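# Move handleless tagged battery from UPS to spill tray

## Task

The tagged battery has lost its handle. Take it out of the open UPS and put it down in the spill tray standing upright, not tipped over; two lifting hooks on the bench are available to help.

## Robot and tools

Robot: two UR7e-type arms, left_arm and right_arm, each ending in a two-finger parallel gripper that opens to 50 mm. Bases (scene frame): left_arm near (-0.002, +0.405, +0.022) m, right_arm near (+0.004, -0.348, +0.022) m, both turned only slightly about z. A camera stand sits behind the arms. Cameras: cam_high, cam_low, cam_left_wrist, cam_right_wrist, each 672x504.

Frames. Scene frame: origin at table-top height, midway between the nominal bases; +x points out over the table, +z up, left_arm lies toward +y (this is not the image's left). Reported end_effector_position (m), end_effector_quat_wxyz and velocities are in the scene frame; they can be off by a few cm. Commanded offsets instead use the current Hand target's own axes: fingers point along the gripper's +z, they open and close along its x, and a camera block juts about 10 cm toward its -y. end_effector_position is the point between the pads; fingertips extend 17.5 mm further.

The 18-number row. Every motion command is a row of 18 numbers in [-1, 1], both arms always included: left dx, dy, dz, rx, ry, rz, gripper position, force_limit, speed, then the same nine for the right arm. dx..rz are offsets, not poses: they are measured from that arm's Hand target as it stood when the action or move began, in that target's axes. Scale: 1.0 equals 0.6 m for dx/dy/dz and 180 degrees for rx/ry/rz; rx, ry, rz form one rotation vector. All-zero pose numbers re-request the current Hand target. Repeating an offset in a new call moves further. The controller clips commanded orientation to within 32 degrees of the measured one per step.

Gripper numbers. position: +1 fully open, about -0.65 pads touch, -1 to grip (closes until blocked). force_limit: -1 about 20 N, 0 about 102 N, +1 about 185 N per pad (actual may exceed by ~15 N). speed: -1 20 mm/s, 0 85, +1 150. Both start at +1. A 0 is a real command, so to leave a gripper unchanged resend its last three numbers. New force or speed only takes effect when position changes by 0.01 or more. object_status: 0 moving, 1 blocked while opening, 2 blocked while closing (a grip), 3 reached target or pads met. Opening in mm is about (250 - position_measured) x 0.202.

Tools.
- execute_actions(actions, cameras): actions is a list of actions; each action is a list of up to 15 rows, one per 1/30 s step; a short action repeats its last row. Each row in an action counts from the action's start pose. Images only come with an empty actions list or a cameras request.
- move(target, speed, blend, stop_force, zero, blocking, cameras): straight-line path to one 18-number row or a list of up to 15 rows, all offsets counted from the Hand targets at the move's start. speed in m/s, 0.002 to 3.6 (default 0.25; turning at up to twice that in rad/s). blend in m rounds corners of a list; 0 stops at each. stop_force in N, 3 to 120, one value for both arms, ends an arm's path on contact; don't rely on it while the gripper rotates or when leaving a surface. zero (default true) re-zeroes the force baseline first. blocking=false returns after ~0.5 s (not allowed with stop_force). Moves last 0.5 to 10 s and do not avoid obstacles. The result adds a move: line (done, off_target, moving, held, fault, plus limits such as paced or held).
- wait(seconds 0 to 10): let the scene run. stop(): brake a running move.
- zoom_image(camera, region [x0,y0,x1,y1] in pixels, at most 504x504) from the latest image.
- zero_wrist_force(arm): re-zero that wrist sensor. read_manual(section): licence text only. finished_scene(scene): ends the scene, irreversible.

Results. Hand target is the last commanded pose; the gripper often rests a bit short, and the next command re-requests it. Wrist force/torque are in the end effector's axes, zeroed at scene start; a push reads as force from the surface. Joint torques include the arm's own weight. A MOTOR HOT line appears at 70 °C; at 85 °C the arm is braked 30 to 60 s.

Cautions. Contact torque at a joint's limit (132 N m for the big joints, 24.6 for wrists) or about 150 N outside force stops the arm for 10 s. Arms are stiff: aiming even slightly beyond a firm contact can fault, and faster motion hits harder. Arm-to-arm collisions or gripping the other arm's fingers can fail the task. Keep paths away from an arm's own base. Don't drop the battery, let it tip, slam it down, or let anything leave the table. Objects may be nudged occasionally. Check object_status reads 2 before lifting.

Each tool is called after "Request:" as name(argument=value, ...) on one line, values as JSON.

## Session

Request:
execute_actions(actions=[])

Scene clock: 0.00 s.
left_arm: end_effector_position=(+0.2987, +0.0948, +0.1441) position_measured=3 object_status=3 end_effector_quat_wxyz=(-0.108, +0.499, +0.834, -0.207) | right_arm: end_effector_position=(+0.0065, -0.1644, +0.1973) position_measured=3 object_status=3 end_effector_quat_wxyz=(-0.434, -0.496, +0.731, -0.177)
Joint positions: left_arm=[-0.893 -1.495 2.105 -2.09 -2.035 -1.312] | right_arm=[4.709 -1.453 -2.188 -1.948 2.073 -1.398]
Joint velocities: within noise
Joint torques (N m): no reading
Wrist force (N): no reading
Wrist torque (N m): no reading
Wrist force, peak (N): no reading
Hand target: left_arm +0.2987, +0.0948, +0.1441; -0.108, +0.499, +0.834, -0.207 | right_arm +0.0065, -0.1644, +0.1973; -0.434, -0.496, +0.731, -0.177
Tool commands: left_gripper/position=+1.0 left_gripper/force_limit=+1.0 left_gripper/speed=+1.0 right_gripper/position=+1.0 right_gripper/force_limit=+1.0 right_gripper/speed=+1.0

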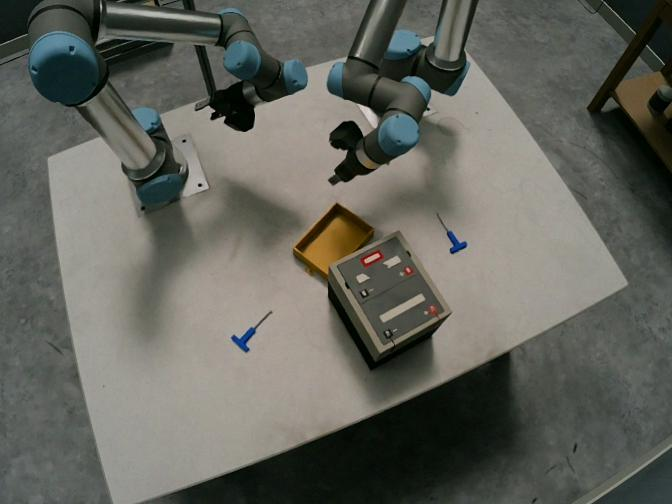

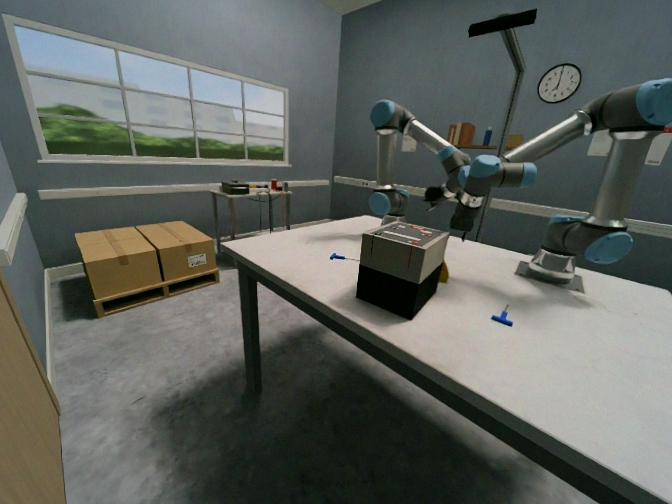

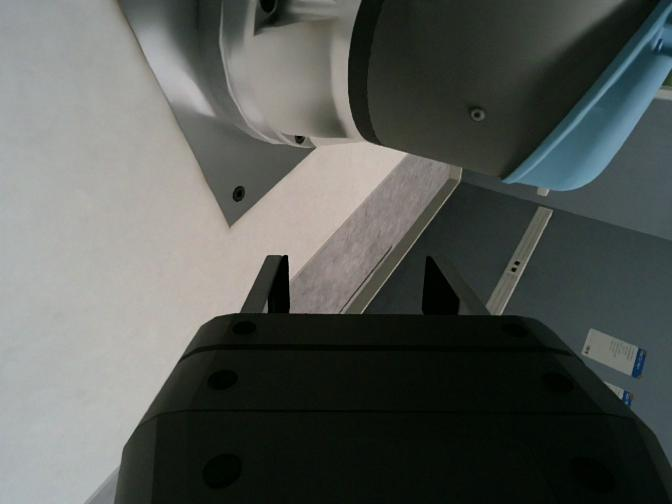

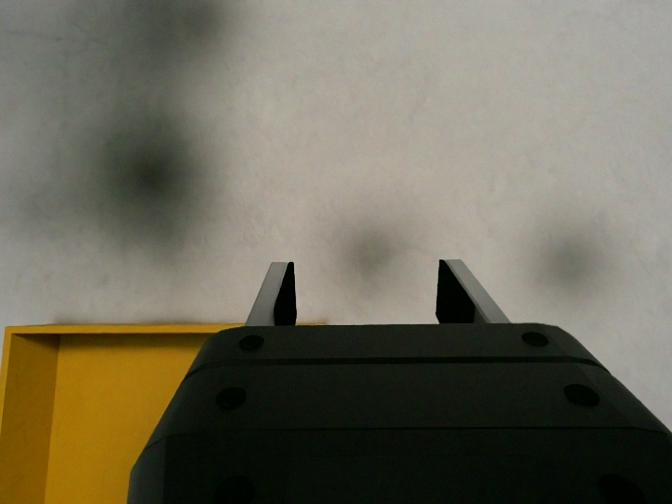

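Request:
zoom_image(camera="cam_high", region=[280, 190, 480, 380])

Request:
zoom_image(camera="cam_high", region=[220, 300, 290, 360])

Request:
zoom_image(camera="cam_high", region=[425, 200, 485, 260])

Request:
zoom_image(camera="cam_low", region=[320, 200, 540, 340])

Scaled by 2.520 from the camera's 672x504 image, which has a finer 960x720 frame.

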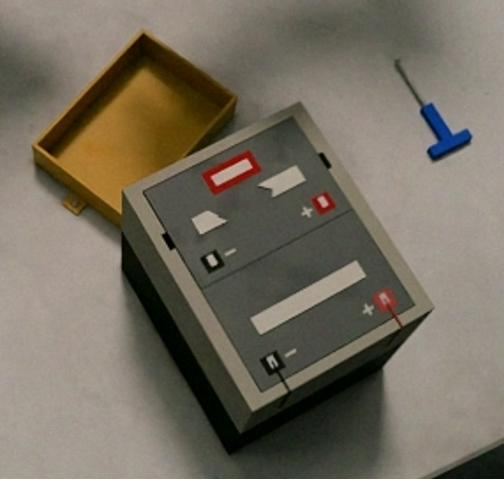

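Scaled by 7.200 from the camera's 672x504 image, which has a finer 960x720 frame.

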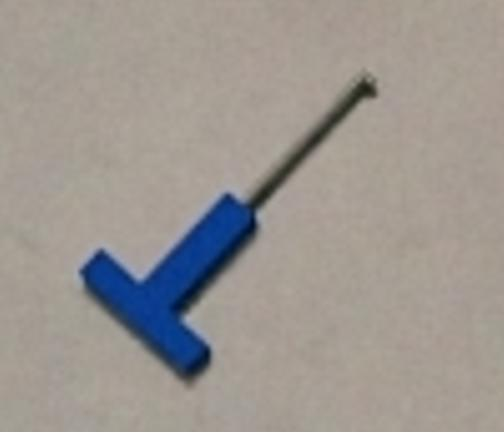

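Scaled by 8.400 from the camera's 672x504 image, which has a finer 960x720 frame.

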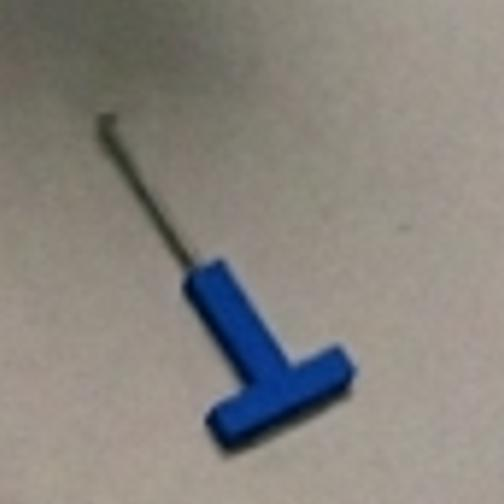

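Scaled by 2.291 from the camera's 672x504 image, which has a finer 960x720 frame.

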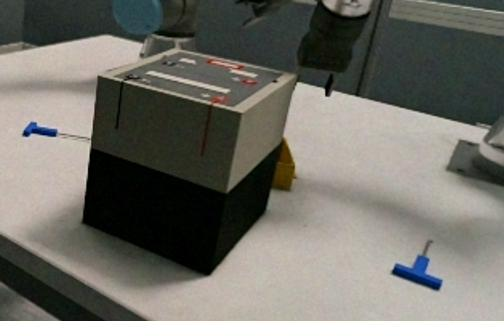

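Request:
move(target=[-0.2213,-0.149,-0.5895,-0.1451,0.0456,0.1544,1,1,1,0,0,0,0,0,0,1,1,1], speed=0.5, cameras=["all"])

Scene clock: 72.53 s.
left_arm: end_effector_position=(+0.4290, +0.0252, +0.5032) position_measured=3 object_status=3 end_effector_quat_wxyz=(+0.000, +0.708, +0.706, +0.000) | right_arm: end_effector_position=(+0.0065, -0.1644, +0.1973) position_measured=3 object_status=3 end_effector_quat_wxyz=(-0.434, -0.496, +0.731, -0.177)
Joint positions: left_arm=[-1.009 -1.325 0.891 -1.137 -1.57 -0.955] | right_arm=[4.709 -1.453 -2.188 -1.948 2.073 -1.398]
Joint torques (N m): left_arm=[8.52 -28.3 -36.16 -0.95 1.15 -0.09] | right_arm=[-0.64 13.91 20.44 0.45 0.8 0.22]
Wrist force (N): left_arm=[0.5 -1.2 -0.3] | right_arm=[0.1 0.2 -0.2]
Wrist torque (N m): left_arm=[-0.21 -0.10 -0.12] | right_arm=[0.05 -0.01 0.00]
Wrist force, peak (N): left_arm=[1.7 2.1 4.0] | right_arm=[0.3 0.3 -0.3]
Hand target: left_arm +0.4290, +0.0252, +0.5031; +0.000, +0.708, +0.706, +0.000 | right_arm +0.0065, -0.1644, +0.1973; -0.434, -0.496, +0.731, -0.177
Off the commanded pose: left_arm 0.000 m, 0 deg | right_arm 0.000 m, 0 deg.
move: done

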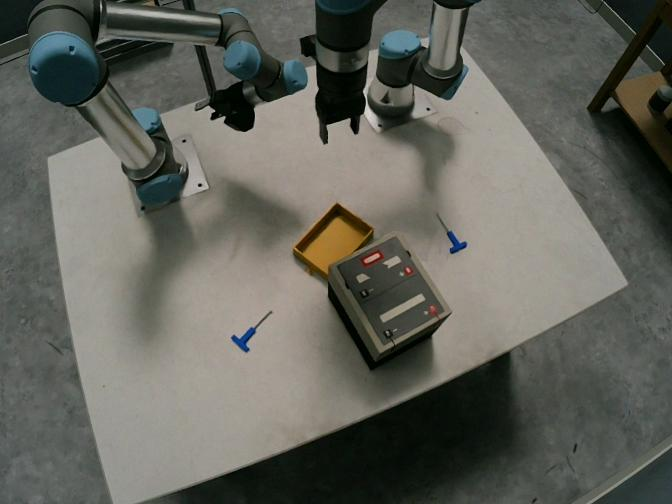

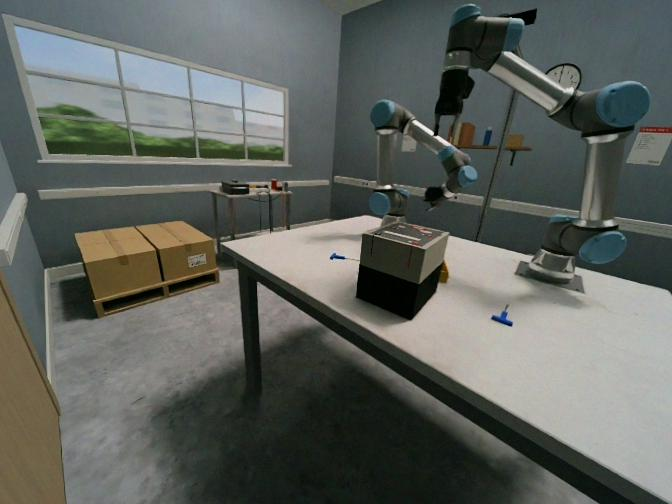

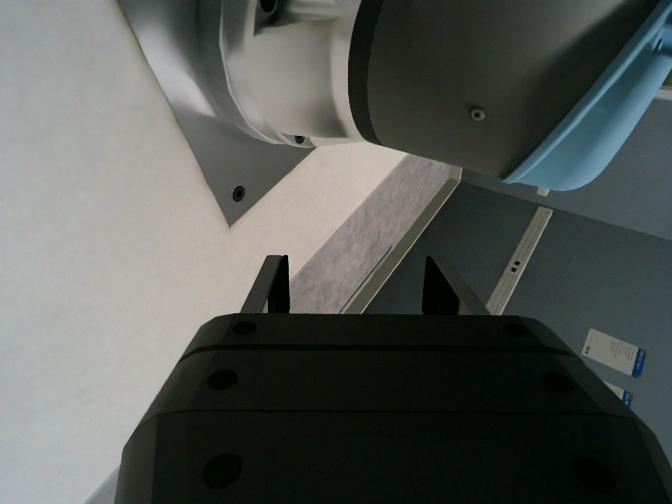

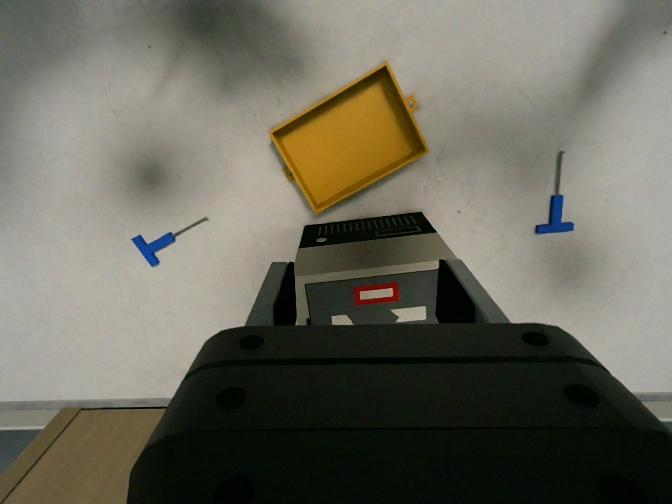

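Request:
move(target=[0,0.217,0.167,0,0,1,1,1,1,0,0,0,0,0,0,1,1,1], speed=0.8, cameras=["cam_right_wrist"])

Request:
zoom_image(camera="cam_right_wrist", region=[150, 0, 560, 300])

Scene clock: 101.93 s.
left_arm: end_effector_position=(+0.5593, +0.0250, +0.4030) position_measured=3 object_status=3 end_effector_quat_wxyz=(+0.000, +0.706, -0.708, +0.000) | right_arm: end_effector_position=(+0.0065, -0.1644, +0.1973) position_measured=3 object_status=3 end_effector_quat_wxyz=(-0.434, -0.496, +0.731, -0.177)
Joint positions: left_arm=[-0.845 -1.122 0.88 -1.329 -1.57 -3.933] | right_arm=[4.709 -1.453 -2.188 -1.948 2.073 -1.398]
Joint torques (N m): left_arm=[-7.39 -57.34 -22.07 -0.92 0.22 -2.39] | right_arm=[0.09 14.53 20.48 0.57 0.75 0.14]
Wrist force (N): left_arm=[0.3 -0.9 -0.4] | right_arm=[0.1 0.3 -0.3]
Wrist torque (N m): left_arm=[-0.15 -0.07 -0.25] | right_arm=[0.05 -0.02 0.00]
Wrist force, peak (N): left_arm=[0.7 -1.5 -0.7] | right_arm=[-0.1 0.4 -0.3]
Hand target: left_arm +0.5592, +0.0250, +0.4030; +0.000, +0.706, -0.708, +0.000 | right_arm +0.0065, -0.1644, +0.1973; -0.434, -0.496, +0.731, -0.177
Off the commanded pose: left_arm 0.000 m, 0 deg | right_arm 0.000 m, 0 deg.
move: done
Images, in order (width x height): cam_right_wrist 672x504.

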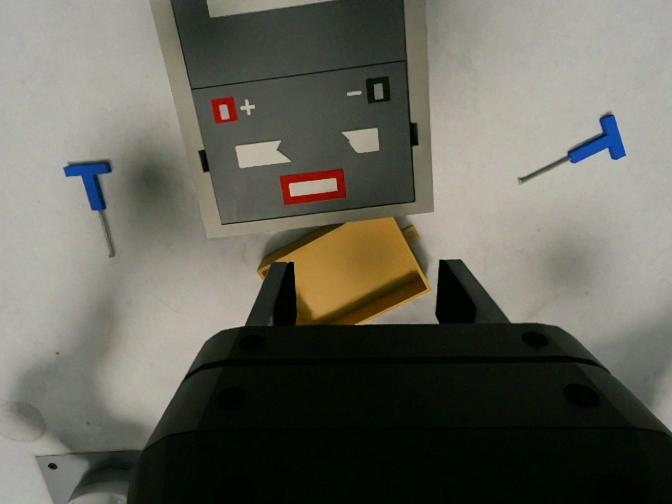

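Scaled by 1.229 from the camera's 672x504 image, which has a finer 960x720 frame.

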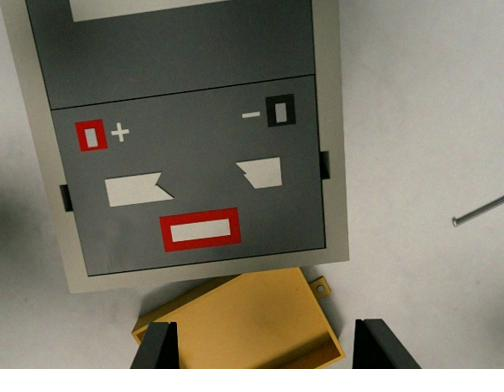

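Request:
move(target=[-0.158,-0.043,0.2,0,0,0,1,1,1,0,0,0,0,0,0,1,1,1], speed=0.4, cameras=["cam_right_wrist"])

Request:
zoom_image(camera="cam_right_wrist", region=[230, 180, 430, 330])

Scene clock: 126.57 s.
left_arm: end_effector_position=(+0.5852, +0.1197, +0.2832) position_measured=3 object_status=3 end_effector_quat_wxyz=(+0.000, +0.706, -0.708, +0.000) | right_arm: end_effector_position=(+0.0065, -0.1644, +0.1973) position_measured=3 object_status=3 end_effector_quat_wxyz=(-0.434, -0.496, +0.731, -0.177)
Joint positions: left_arm=[-0.71 -1.212 1.315 -1.675 -1.57 -3.798] | right_arm=[4.709 -1.453 -2.188 -1.948 2.073 -1.398]
Joint torques (N m): left_arm=[6.5 -35.84 -15.82 -5.85 -1.13 -0.72] | right_arm=[0.23 14.69 20.34 0.62 0.86 0.23]
Wrist force (N): left_arm=[0.4 -0.7 -0.1] | right_arm=[0.1 0.0 0.1]
Wrist torque (N m): left_arm=[-0.13 -0.09 -0.12] | right_arm=[0.01 -0.02 0.00]
Wrist force, peak (N): left_arm=[2.9 0.0 -3.6] | right_arm=[0.3 0.2 -0.4]
Hand target: left_arm +0.5853, +0.1197, +0.2830; +0.000, +0.706, -0.708, +0.000 | right_arm +0.0065, -0.1644, +0.1973; -0.434, -0.496, +0.731, -0.177
Off the commanded pose: left_arm 0.000 m, 0 deg | right_arm 0.000 m, 0 deg.
move: done
Images, in order (width x height): cam_right_wrist 672x504.

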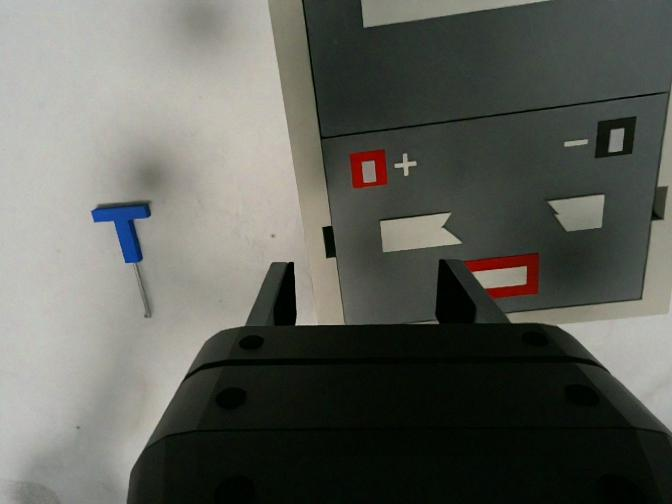

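Scaled by 2.520 from the camera's 672x504 image, which has a finer 960x720 frame.

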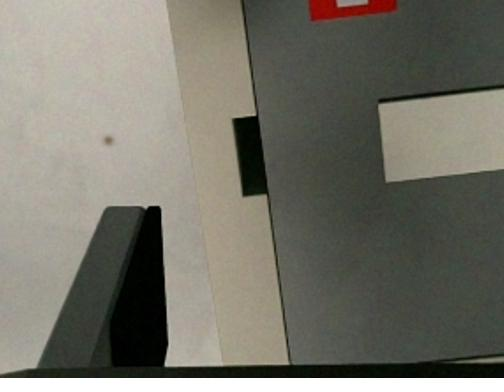

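Request:
move(target=[-0.375,0.142,0.205,0,0,0,1,1,1,-0.0882,-0.9085,-0.2967,-0.0484,-0.3133,0.2118,1,1,1], speed=0.5, cameras=["all"])

Request:
zoom_image(camera="cam_right_wrist", region=[260, 130, 460, 330])

Request:
zoom_image(camera="cam_left_wrist", region=[260, 130, 460, 330])

Scene clock: 185.60 s.
left_arm: end_effector_position=(+0.5006, +0.3449, +0.1601) position_measured=3 object_status=3 end_effector_quat_wxyz=(+0.000, +0.706, -0.708, +0.000) | right_arm: end_effector_position=(+0.5739, -0.2544, +0.1608) position_measured=3 object_status=3 end_effector_quat_wxyz=(+0.000, -0.232, +0.973, +0.000)
Joint positions: left_arm=[-0.438 -1.466 1.967 -2.072 -1.57 -3.525] | right_arm=[3.501 -1.836 -1.769 -1.108 1.571 -1.642]
Joint torques (N m): left_arm=[0.34 -21.33 -31.51 -1.15 -1.2 -2.01] | right_arm=[-8.14 22.77 30.05 6.06 -1.88 1.83]
Wrist force (N): left_arm=[0.5 -1.2 -0.6] | right_arm=[0.9 1.0 -0.2]
Wrist torque (N m): left_arm=[-0.25 -0.07 -0.14] | right_arm=[0.17 -0.58 -0.12]
Wrist force, peak (N): left_arm=[2.0 -1.6 -1.1] | right_arm=[-0.2 4.4 0.8]
Hand target: left_arm +0.5006, +0.3449, +0.1600; +0.000, +0.706, -0.708, +0.000 | right_arm +0.5741, -0.2544, +0.1608; +0.000, -0.232, +0.973, +0.000
Off the commanded pose: left_arm 0.000 m, 0 deg | right_arm 0.000 m, 0 deg.
move: done

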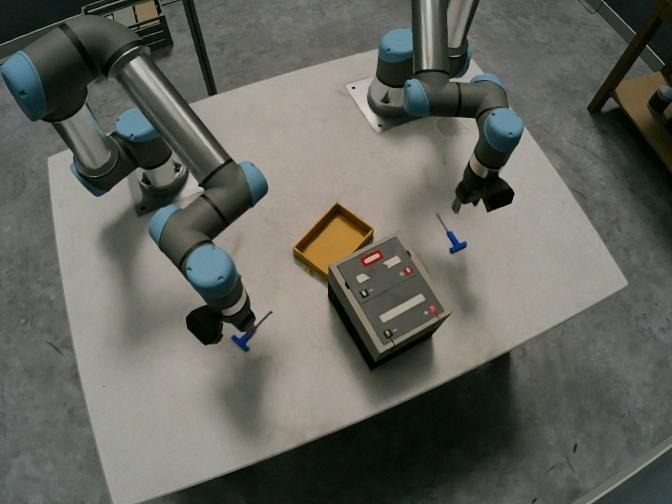

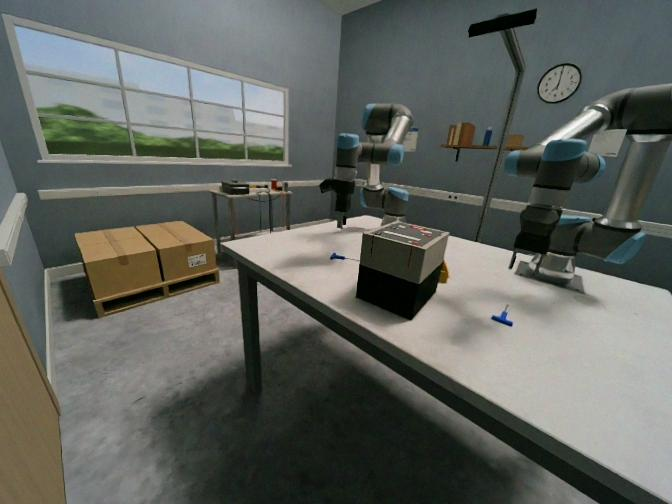

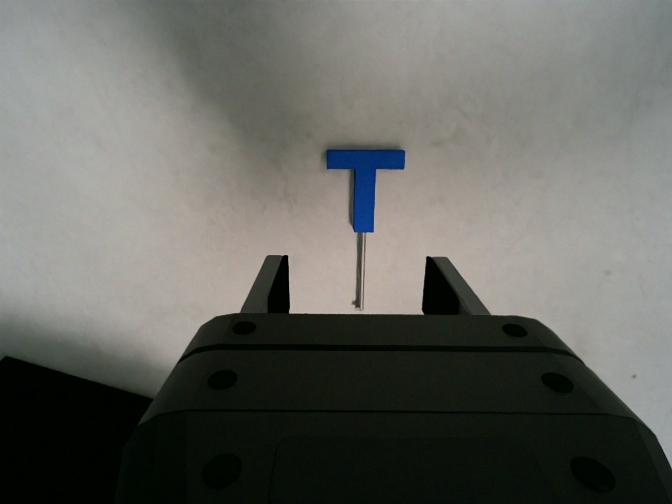

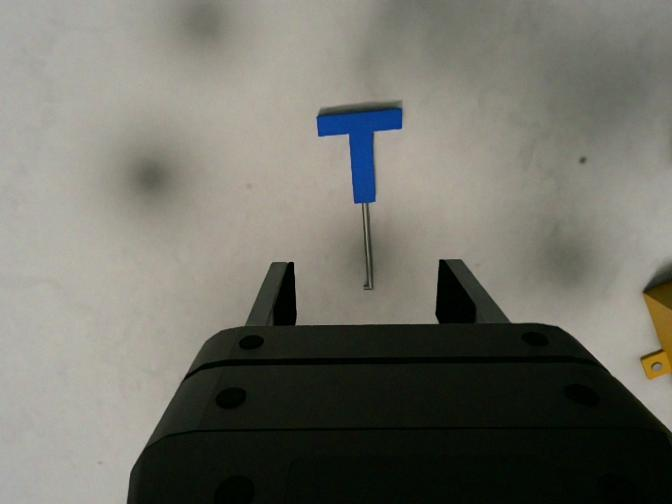

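Scaled by 2.520 from the camera's 672x504 image, which has a finer 960x720 frame.

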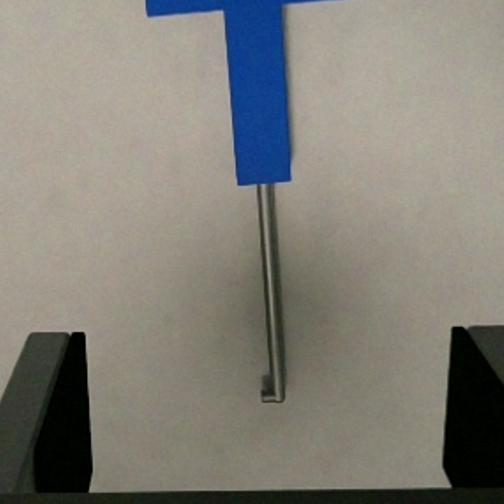

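Scaled by 2.520 from the camera's 672x504 image, which has a finer 960x720 frame.

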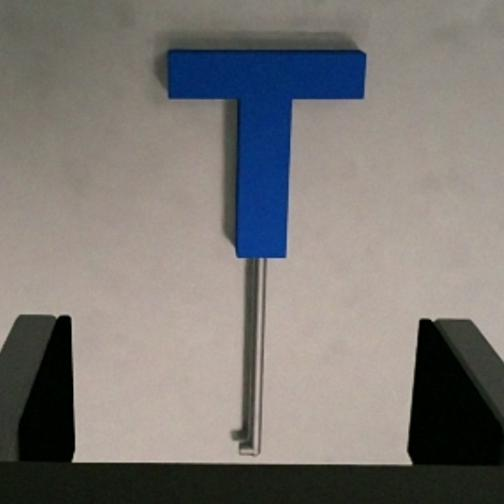

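Request:
move(target=[[0.0132,-0.0357,0.0667,0,0,0.975,1,1,1,0.0164,0.0008,0.0683,0,0,-0.9956,1,1,1],[0.0132,-0.0357,0.0667,0.0192,0.4891,0.8471,1,1,1,0.0164,0.0008,0.0683,0.0035,-0.498,-0.8627,1,1,1]], speed=0.8, cameras=["all"])

Scene clock: 291.13 s.
left_arm: end_effector_position=(+0.5220, +0.3370, +0.1200) position_measured=3 object_status=3 end_effector_quat_wxyz=(-0.340, +0.589, +0.635, -0.367) end_effector_velocity=(-0.001, +0.000, +0.001) end_effector_angular_velocity=(+0.000, +0.004, -0.002) | right_arm: end_effector_position=(+0.5652, -0.2585, +0.1198) position_measured=3 object_status=3 end_effector_quat_wxyz=(-0.487, +0.844, +0.195, -0.112) end_effector_velocity=(-0.001, +0.000, +0.000) end_effector_angular_velocity=(+0.001, +0.004, +0.000)
Joint positions: left_arm=[-0.299 -0.73 1.077 -0.895 -1.849 -0.166] | right_arm=[3.138 -2.2 -1.541 -1.585 2.482 -5.442]
Joint velocities: left_arm=[0 0 0 0.005 0.001 0.001] | right_arm=[0 0 -0.001 -0.005 0.001 -0.002]
Joint torques (N m): left_arm=[-7.44 -49.7 -28.88 2.95 1.06 -2] | right_arm=[11.17 47.49 22.06 -0.92 3.24 -1.48]
Wrist force (N): left_arm=[0.5 0.6 0.1] | right_arm=[-0.4 2.4 -0.9]
Wrist torque (N m): left_arm=[0.09 0.04 0.13] | right_arm=[0.65 -0.21 0.24]
Wrist force, peak (N): left_arm=[0.3 -2.2 -0.5] | right_arm=[-0.2 3.6 -1.1]
Hand target: left_arm +0.5220, +0.3370, +0.1200; -0.340, +0.589, +0.635, -0.367 | right_arm +0.5651, -0.2584, +0.1198; -0.487, +0.844, +0.195, -0.112
Off the commanded pose: left_arm 0.000 m, 0 deg | right_arm 0.000 m, 0 deg.
move: done

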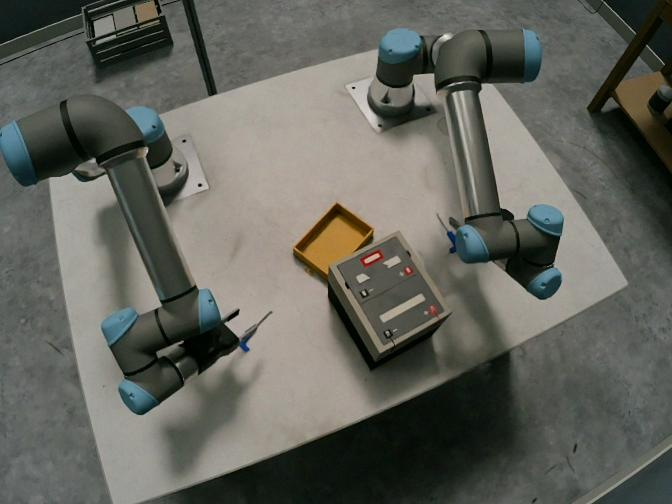

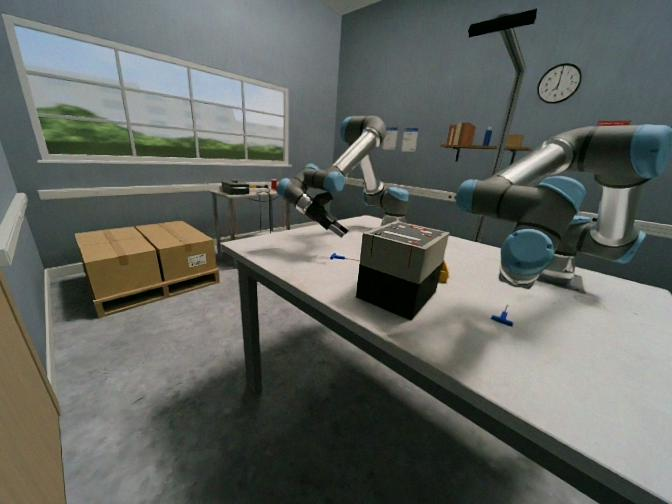

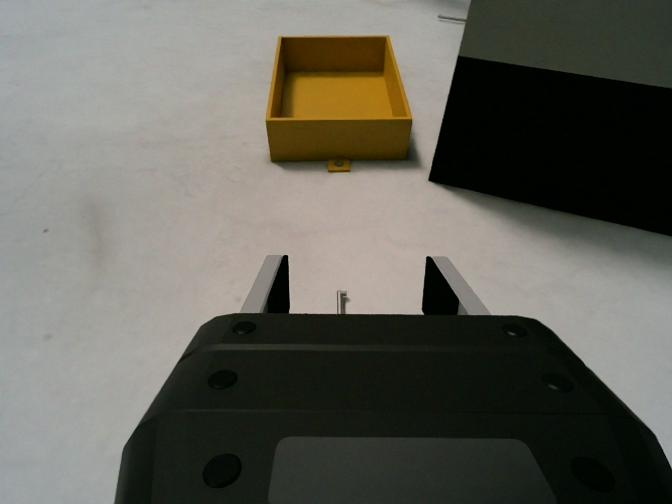

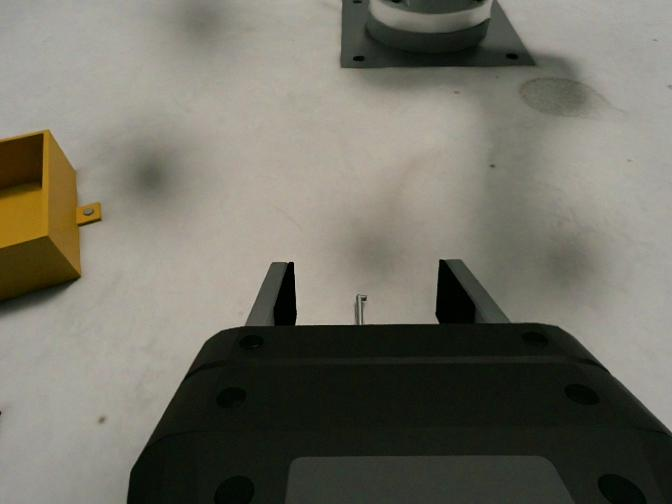

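Request:
zoom_image(camera="cam_right_wrist", region=[320, 270, 400, 330])

Request:
zoom_image(camera="cam_left_wrist", region=[300, 270, 380, 330])

Scaled by 6.300 from the camera's 672x504 image, which has a finer 960x720 frame.

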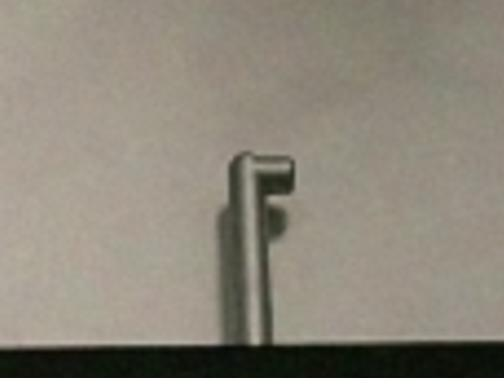

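Scaled by 6.300 from the camera's 672x504 image, which has a finer 960x720 frame.

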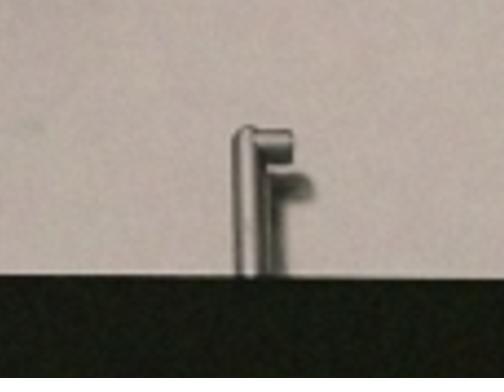

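Request:
move(target=[0.0097,0.1400,0.0808,0,0,0,1,1,1,-0.0118,0.1400,0.0808,0,0,0,1,1,1], speed=0.3)

Request:
move(target=[0,0.0072,0.0042,0,0,0,1,1,1,0,0.0072,0.0042,0,0,0,1,1,1], speed=0.01, stop_force=4, cameras=["all"])

Scene clock: 313.73 s.
left_arm: end_effector_position=(+0.5217, +0.3405, +0.0628) position_measured=3 object_status=3 end_effector_quat_wxyz=(-0.340, +0.589, +0.635, -0.367) | right_arm: end_effector_position=(+0.5643, -0.2586, +0.1089) position_measured=3 object_status=3 end_effector_quat_wxyz=(-0.487, +0.844, +0.195, -0.112)
Joint positions: left_arm=[-0.294 -0.672 1.125 -1 -1.846 -0.164] | right_arm=[3.138 -2.214 -1.551 -1.563 2.482 -5.443]
Joint torques (N m): left_arm=[-2.24 -53.44 -30.16 -0.34 -1.24 0.56] | right_arm=[-2.16 55.32 27.39 -0.67 2.67 -0.37]
Wrist force (N): left_arm=[0.1 0.7 0.4] | right_arm=[-0.5 2.5 -1.0]
Wrist torque (N m): left_arm=[0.11 0.11 0.04] | right_arm=[0.66 -0.19 0.31]
Wrist force, peak (N): left_arm=[0.3 3.8 1.8] | right_arm=[-3.7 17.6 8.5]
Hand target: left_arm +0.5218, +0.3404, +0.0627; -0.340, +0.589, +0.635, -0.367 (not the last commanded pose) | right_arm +0.5643, -0.2586, +0.1089; -0.487, +0.844, +0.195, -0.112 (not the last commanded pose)
Off the commanded pose: left_arm 0.040 m, 0 deg | right_arm 0.086 m, 0 deg.
move: held (right_arm; a check stopped the path), off_target (left_arm; braked when a check withheld steps of right_arm); limits=held
pose unreachable (right arm): on one or more control steps of this call, first in action 0 (counted from 0), this arm could not follow its commanded pose, so it was not sent that pose on those steps. It may still have moved: this result reports where it is.
cause: moving toward the commanded pose would bring two parts of the arm too close to each other (its gripper and another part of the arm, with joints 4 (wrist 1) to 6 (wrist 3) between them, 1 mm apart when it was first held).

Scene clock: 314.77 s.
left_arm: end_effector_position=(+0.5217, +0.3404, +0.0587) position_measured=3 object_status=3 end_effector_quat_wxyz=(-0.340, +0.589, +0.635, -0.367) | right_arm: end_effector_position=(+0.5643, -0.2586, +0.1054) position_measured=3 object_status=3 end_effector_quat_wxyz=(-0.487, +0.844, +0.195, -0.112)
Joint positions: left_arm=[-0.294 -0.667 1.128 -1.007 -1.846 -0.164] | right_arm=[3.138 -2.219 -1.553 -1.556 2.482 -5.443]
Joint torques (N m): left_arm=[-7.27 -68.15 -17.67 3.13 -1.54 -2.5] | right_arm=[4.96 45.62 19.43 -0.32 3.58 1.24]
Wrist force (N): left_arm=[0.1 0.4 0.4] | right_arm=[-0.4 2.3 -1.1]
Wrist torque (N m): left_arm=[0.06 0.11 0.04] | right_arm=[0.62 -0.19 0.31]
Wrist force, peak (N): left_arm=[0.2 0.8 0.6] | right_arm=[-0.6 2.8 -0.9]
Hand target: left_arm +0.5218, +0.3404, +0.0588; -0.340, +0.589, +0.635, -0.367 (not the last commanded pose) | right_arm +0.5643, -0.2586, +0.1055; -0.487, +0.844, +0.195, -0.112 (not the last commanded pose)
Off the commanded pose: left_arm 0.001 m, 0 deg | right_arm 0.002 m, 0 deg.
move: held (right_arm; a check stopped the path); limits=held
pose unreachable (right arm): on one or more control steps of this call, first in action 0 (counted from 0), this arm could not follow its commanded pose, so it was not sent that pose on those steps. It may still have moved: this result reports where it is.
cause: moving toward the commanded pose would bring two parts of the arm too close to each other (its gripper and another part of the arm, with joints 4 (wrist 1) to 6 (wrist 3) between them, 1 mm apart when it was first held).

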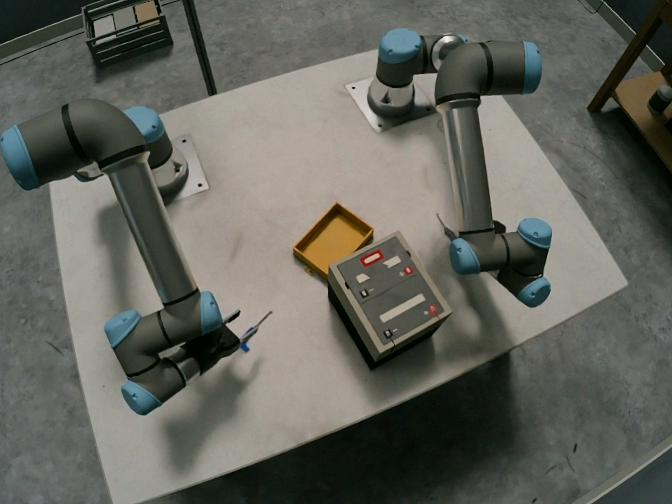

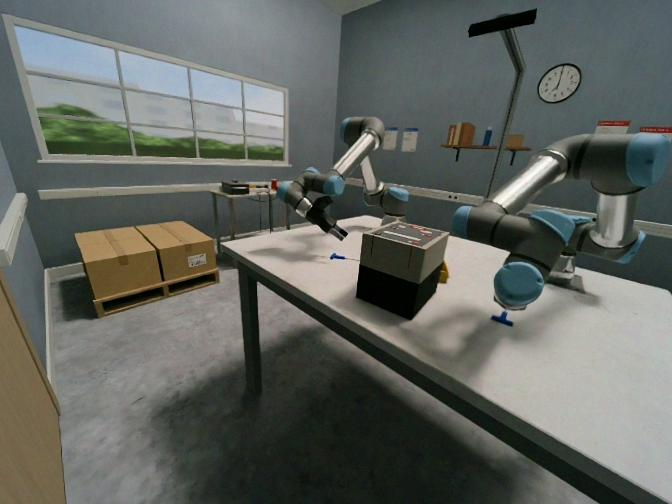

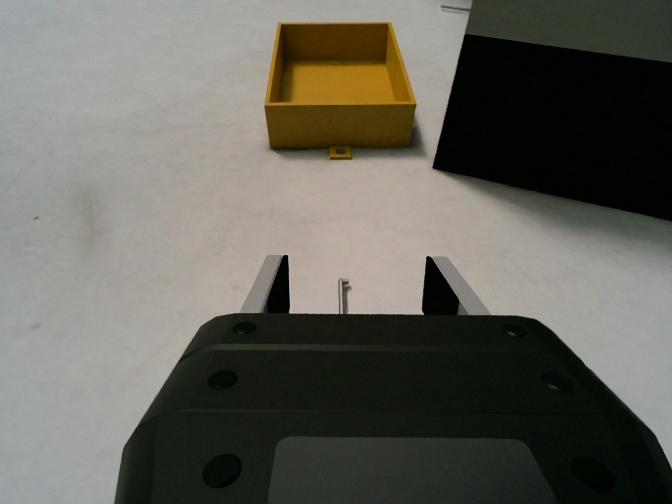

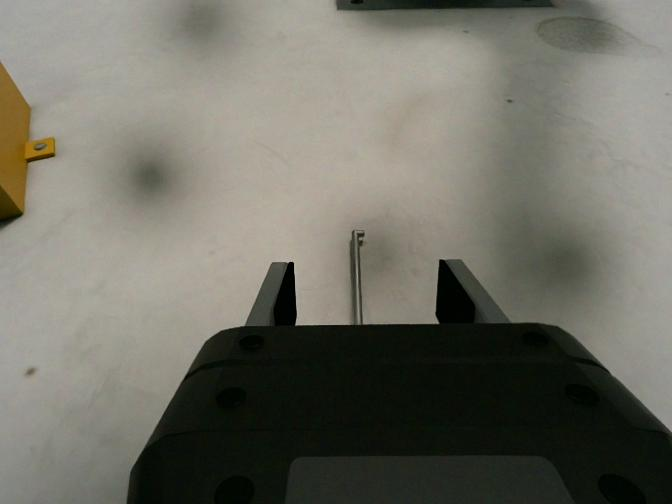

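Request:
move(target=[[0.0,0.05,0.029,0,0,0,1,1,1,-0.0093,0.080,0.0463,-0.3333,0,0,1,1,1],[0.003,0.0524,0.0302,0,0,0,1,1,1,-0.0093,0.1197,0.0692,-0.3333,0,0,1,1,1]], speed=0.3)

Request:
move(target=[0,0.0065,0.0038,0,0,0,1,1,1,0,0,0.0067,0,0,0,1,1,1], speed=0.01, stop_force=4, cameras=["all"])

Scene clock: 346.17 s.
left_arm: end_effector_position=(+0.5217, +0.3423, +0.0224) position_measured=3 object_status=3 end_effector_quat_wxyz=(-0.340, +0.589, +0.635, -0.367) | right_arm: end_effector_position=(+0.5593, -0.2610, +0.0226) position_measured=3 object_status=3 end_effector_quat_wxyz=(+0.000, +0.974, +0.225, +0.000)
Joint positions: left_arm=[-0.292 -0.623 1.145 -1.069 -1.844 -0.163] | right_arm=[3.5 -2.009 -1.958 -0.745 1.571 -4.771]
Joint torques (N m): left_arm=[-1.39 -65.06 -18.13 2.3 -1.5 1.84] | right_arm=[-0.93 26.65 15.31 5.42 -1.95 1.31]
Wrist force (N): left_arm=[0.3 0.3 0.3] | right_arm=[1.0 0.8 -0.4]
Wrist torque (N m): left_arm=[0.04 0.07 0.03] | right_arm=[0.13 -0.61 -0.06]
Wrist force, peak (N): left_arm=[0.5 1.0 0.3] | right_arm=[1.4 1.2 -3.1]
Hand target: left_arm +0.5217, +0.3422, +0.0225; -0.340, +0.589, +0.635, -0.367 | right_arm +0.5593, -0.2610, +0.0225; +0.000, +0.974, +0.225, +0.000
Off the commanded pose: left_arm 0.000 m, 0 deg | right_arm 0.000 m, 0 deg.
move: done

Scene clock: 347.63 s.
left_arm: end_effector_position=(+0.5217, +0.3422, +0.0194) position_measured=3 object_status=3 end_effector_quat_wxyz=(-0.340, +0.589, +0.635, -0.367) | right_arm: end_effector_position=(+0.5594, -0.2610, +0.0191) position_measured=3 object_status=3 end_effector_quat_wxyz=(+0.000, +0.974, +0.225, +0.000)
Joint positions: left_arm=[-0.292 -0.619 1.146 -1.074 -1.844 -0.163] | right_arm=[3.5 -2.015 -1.96 -0.736 1.571 -4.771]
Joint torques (N m): left_arm=[-1.79 -66.61 -27.13 2.44 0.27 0.75] | right_arm=[-0.37 41.24 20.49 -1.12 -1.84 1.39]
Wrist force (N): left_arm=[1.0 -4.3 -3.2] | right_arm=[2.9 0.6 -10.1]
Wrist torque (N m): left_arm=[-0.10 0.08 0.01] | right_arm=[0.12 -0.28 -0.07]
Wrist force, peak (N): left_arm=[1.1 -12.9 -10.3] | right_arm=[-12.6 -1.8 -33.8]
Hand target: left_arm +0.5217, +0.3423, +0.0194; -0.340, +0.589, +0.635, -0.367 (not the last commanded pose) | right_arm +0.5594, -0.2610, +0.0191; +0.000, +0.974, +0.225, +0.000 (not the last commanded pose)
Off the commanded pose: left_arm 0.001 m, 0 deg | right_arm 0.001 m, 0 deg.
move: contact (left_arm, right_arm)

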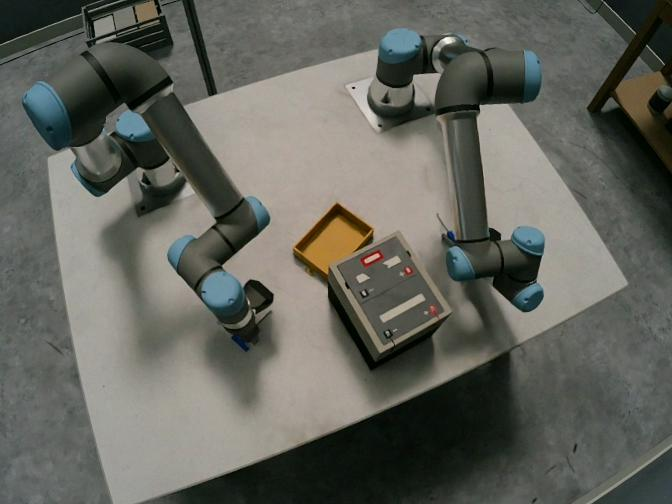

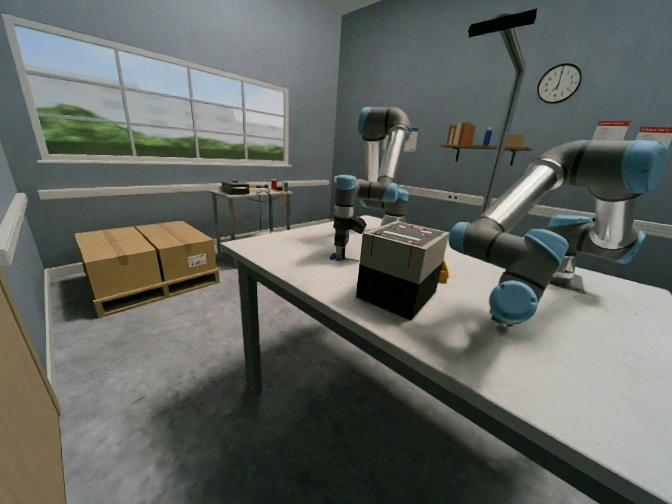

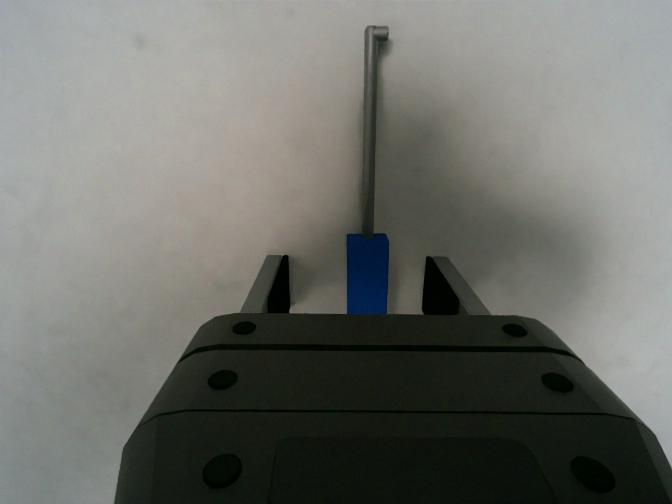

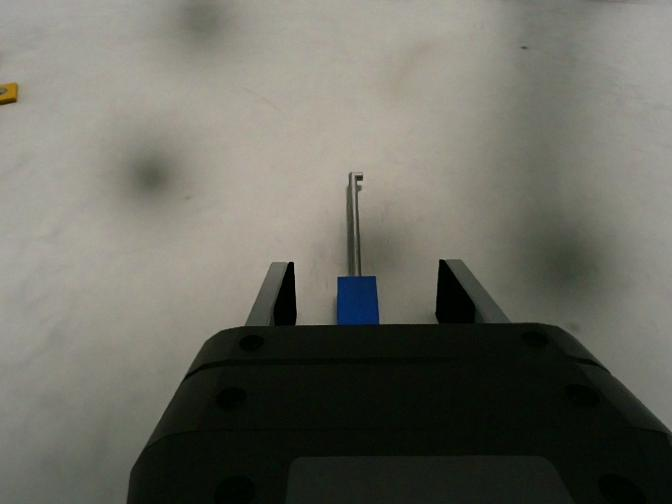

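Request:
move(target=[[0,-0.0014,-0.0008,0,0,0,1,1,1,0,0,-0.0017,0,0,0,1,1,1],[0,-0.0014,-0.0008,0,0,0,-1,0,-0.5,0,0,-0.0017,0,0,0,-1,0,-0.5]], speed=0.05)

Request:
wait(seconds=0.5, cameras=["cam_left_wrist","cam_right_wrist"])

Scene clock: 356.17 s.
left_arm: end_effector_position=(+0.5217, +0.3423, +0.0203) position_measured=189 object_status=2 end_effector_quat_wxyz=(-0.340, +0.589, +0.635, -0.367) | right_arm: end_effector_position=(+0.5594, -0.2610, +0.0202) position_measured=187 object_status=2 end_effector_quat_wxyz=(+0.000, +0.974, +0.225, +0.000)
Joint positions: left_arm=[-0.292 -0.62 1.146 -1.072 -1.844 -0.163] | right_arm=[3.5 -2.013 -1.959 -0.739 1.571 -4.771]
Joint torques (N m): left_arm=[5.6 -62.82 -31.7 1.18 0.76 0.53] | right_arm=[-0.8 39.78 23.61 4.23 -1.42 1.22]
Wrist force (N): left_arm=[-0.2 0.9 0.7] | right_arm=[1.4 0.9 -0.7]
Wrist torque (N m): left_arm=[0.09 0.13 0.02] | right_arm=[0.14 -0.63 -0.08]
Wrist force, peak (N): left_arm=[1.0 -4.3 -3.5] | right_arm=[3.1 0.6 -10.0]
Hand target: left_arm +0.5217, +0.3423, +0.0203; -0.340, +0.589, +0.635, -0.367 | right_arm +0.5594, -0.2610, +0.0202; +0.000, +0.974, +0.225, +0.000
Off the commanded pose: left_arm 0.000 m, 0 deg | right_arm 0.000 m, 0 deg.
move: done

Scene clock: 356.67 s.
left_arm: end_effector_position=(+0.5217, +0.3423, +0.0203) position_measured=189 object_status=2 end_effector_quat_wxyz=(-0.340, +0.589, +0.635, -0.367) | right_arm: end_effector_position=(+0.5594, -0.2610, +0.0202) position_measured=187 object_status=2 end_effector_quat_wxyz=(+0.000, +0.974, +0.225, +0.000)
Joint positions: left_arm=[-0.292 -0.62 1.146 -1.072 -1.844 -0.163] | right_arm=[3.5 -2.013 -1.959 -0.739 1.571 -4.771]
Joint torques (N m): left_arm=[6.01 -60.82 -32.14 0.24 0.71 0.5] | right_arm=[-1.4 35.7 21.9 5.45 -0.91 1.22]
Wrist force (N): left_arm=[-0.2 1.0 0.5] | right_arm=[1.2 0.9 -0.6]
Wrist torque (N m): left_arm=[0.10 0.13 0.03] | right_arm=[0.13 -0.60 -0.08]
Wrist force, peak (N): left_arm=[0.2 0.9 0.7] | right_arm=[1.4 0.8 -0.5]
Hand target: left_arm +0.5217, +0.3423, +0.0203; -0.340, +0.589, +0.635, -0.367 | right_arm +0.5594, -0.2610, +0.0202; +0.000, +0.974, +0.225, +0.000
Tool commands: left_gripper/position=-1.0 left_gripper/force_limit=+0.0 left_gripper/speed=-0.5 right_gripper/position=-1.0 right_gripper/force_limit=+0.0 right_gripper/speed=-0.5
Off the commanded pose: left_arm 0.000 m, 0 deg | right_arm 0.000 m, 0 deg.
wait: 0.50 s; at rest by 0.17 s
Images, in order (width x height): cam_left_wrist 672x504, cam_right_wrist 672x504.

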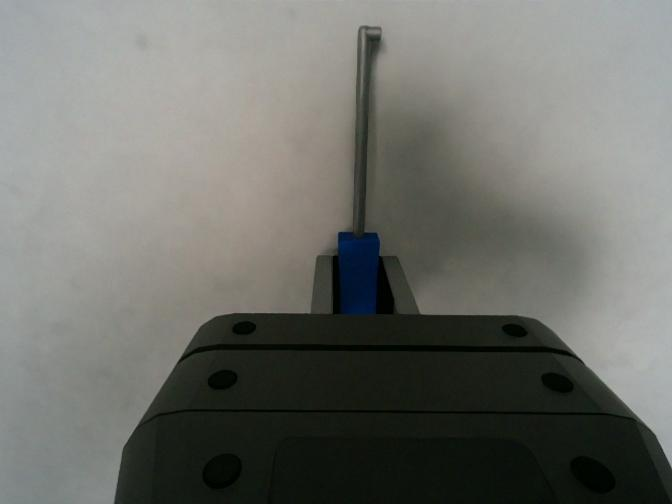

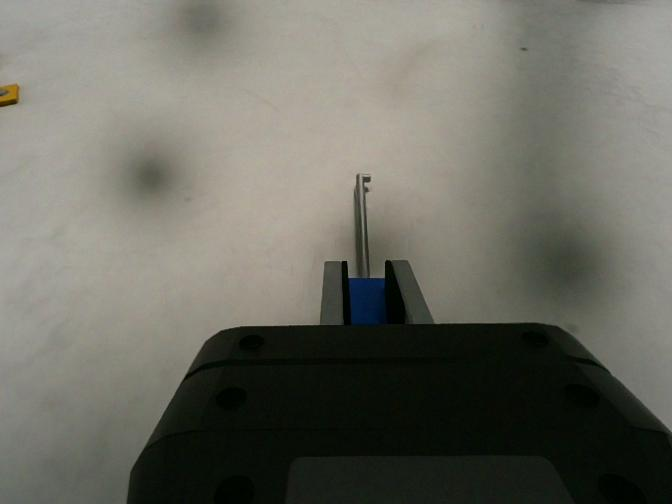

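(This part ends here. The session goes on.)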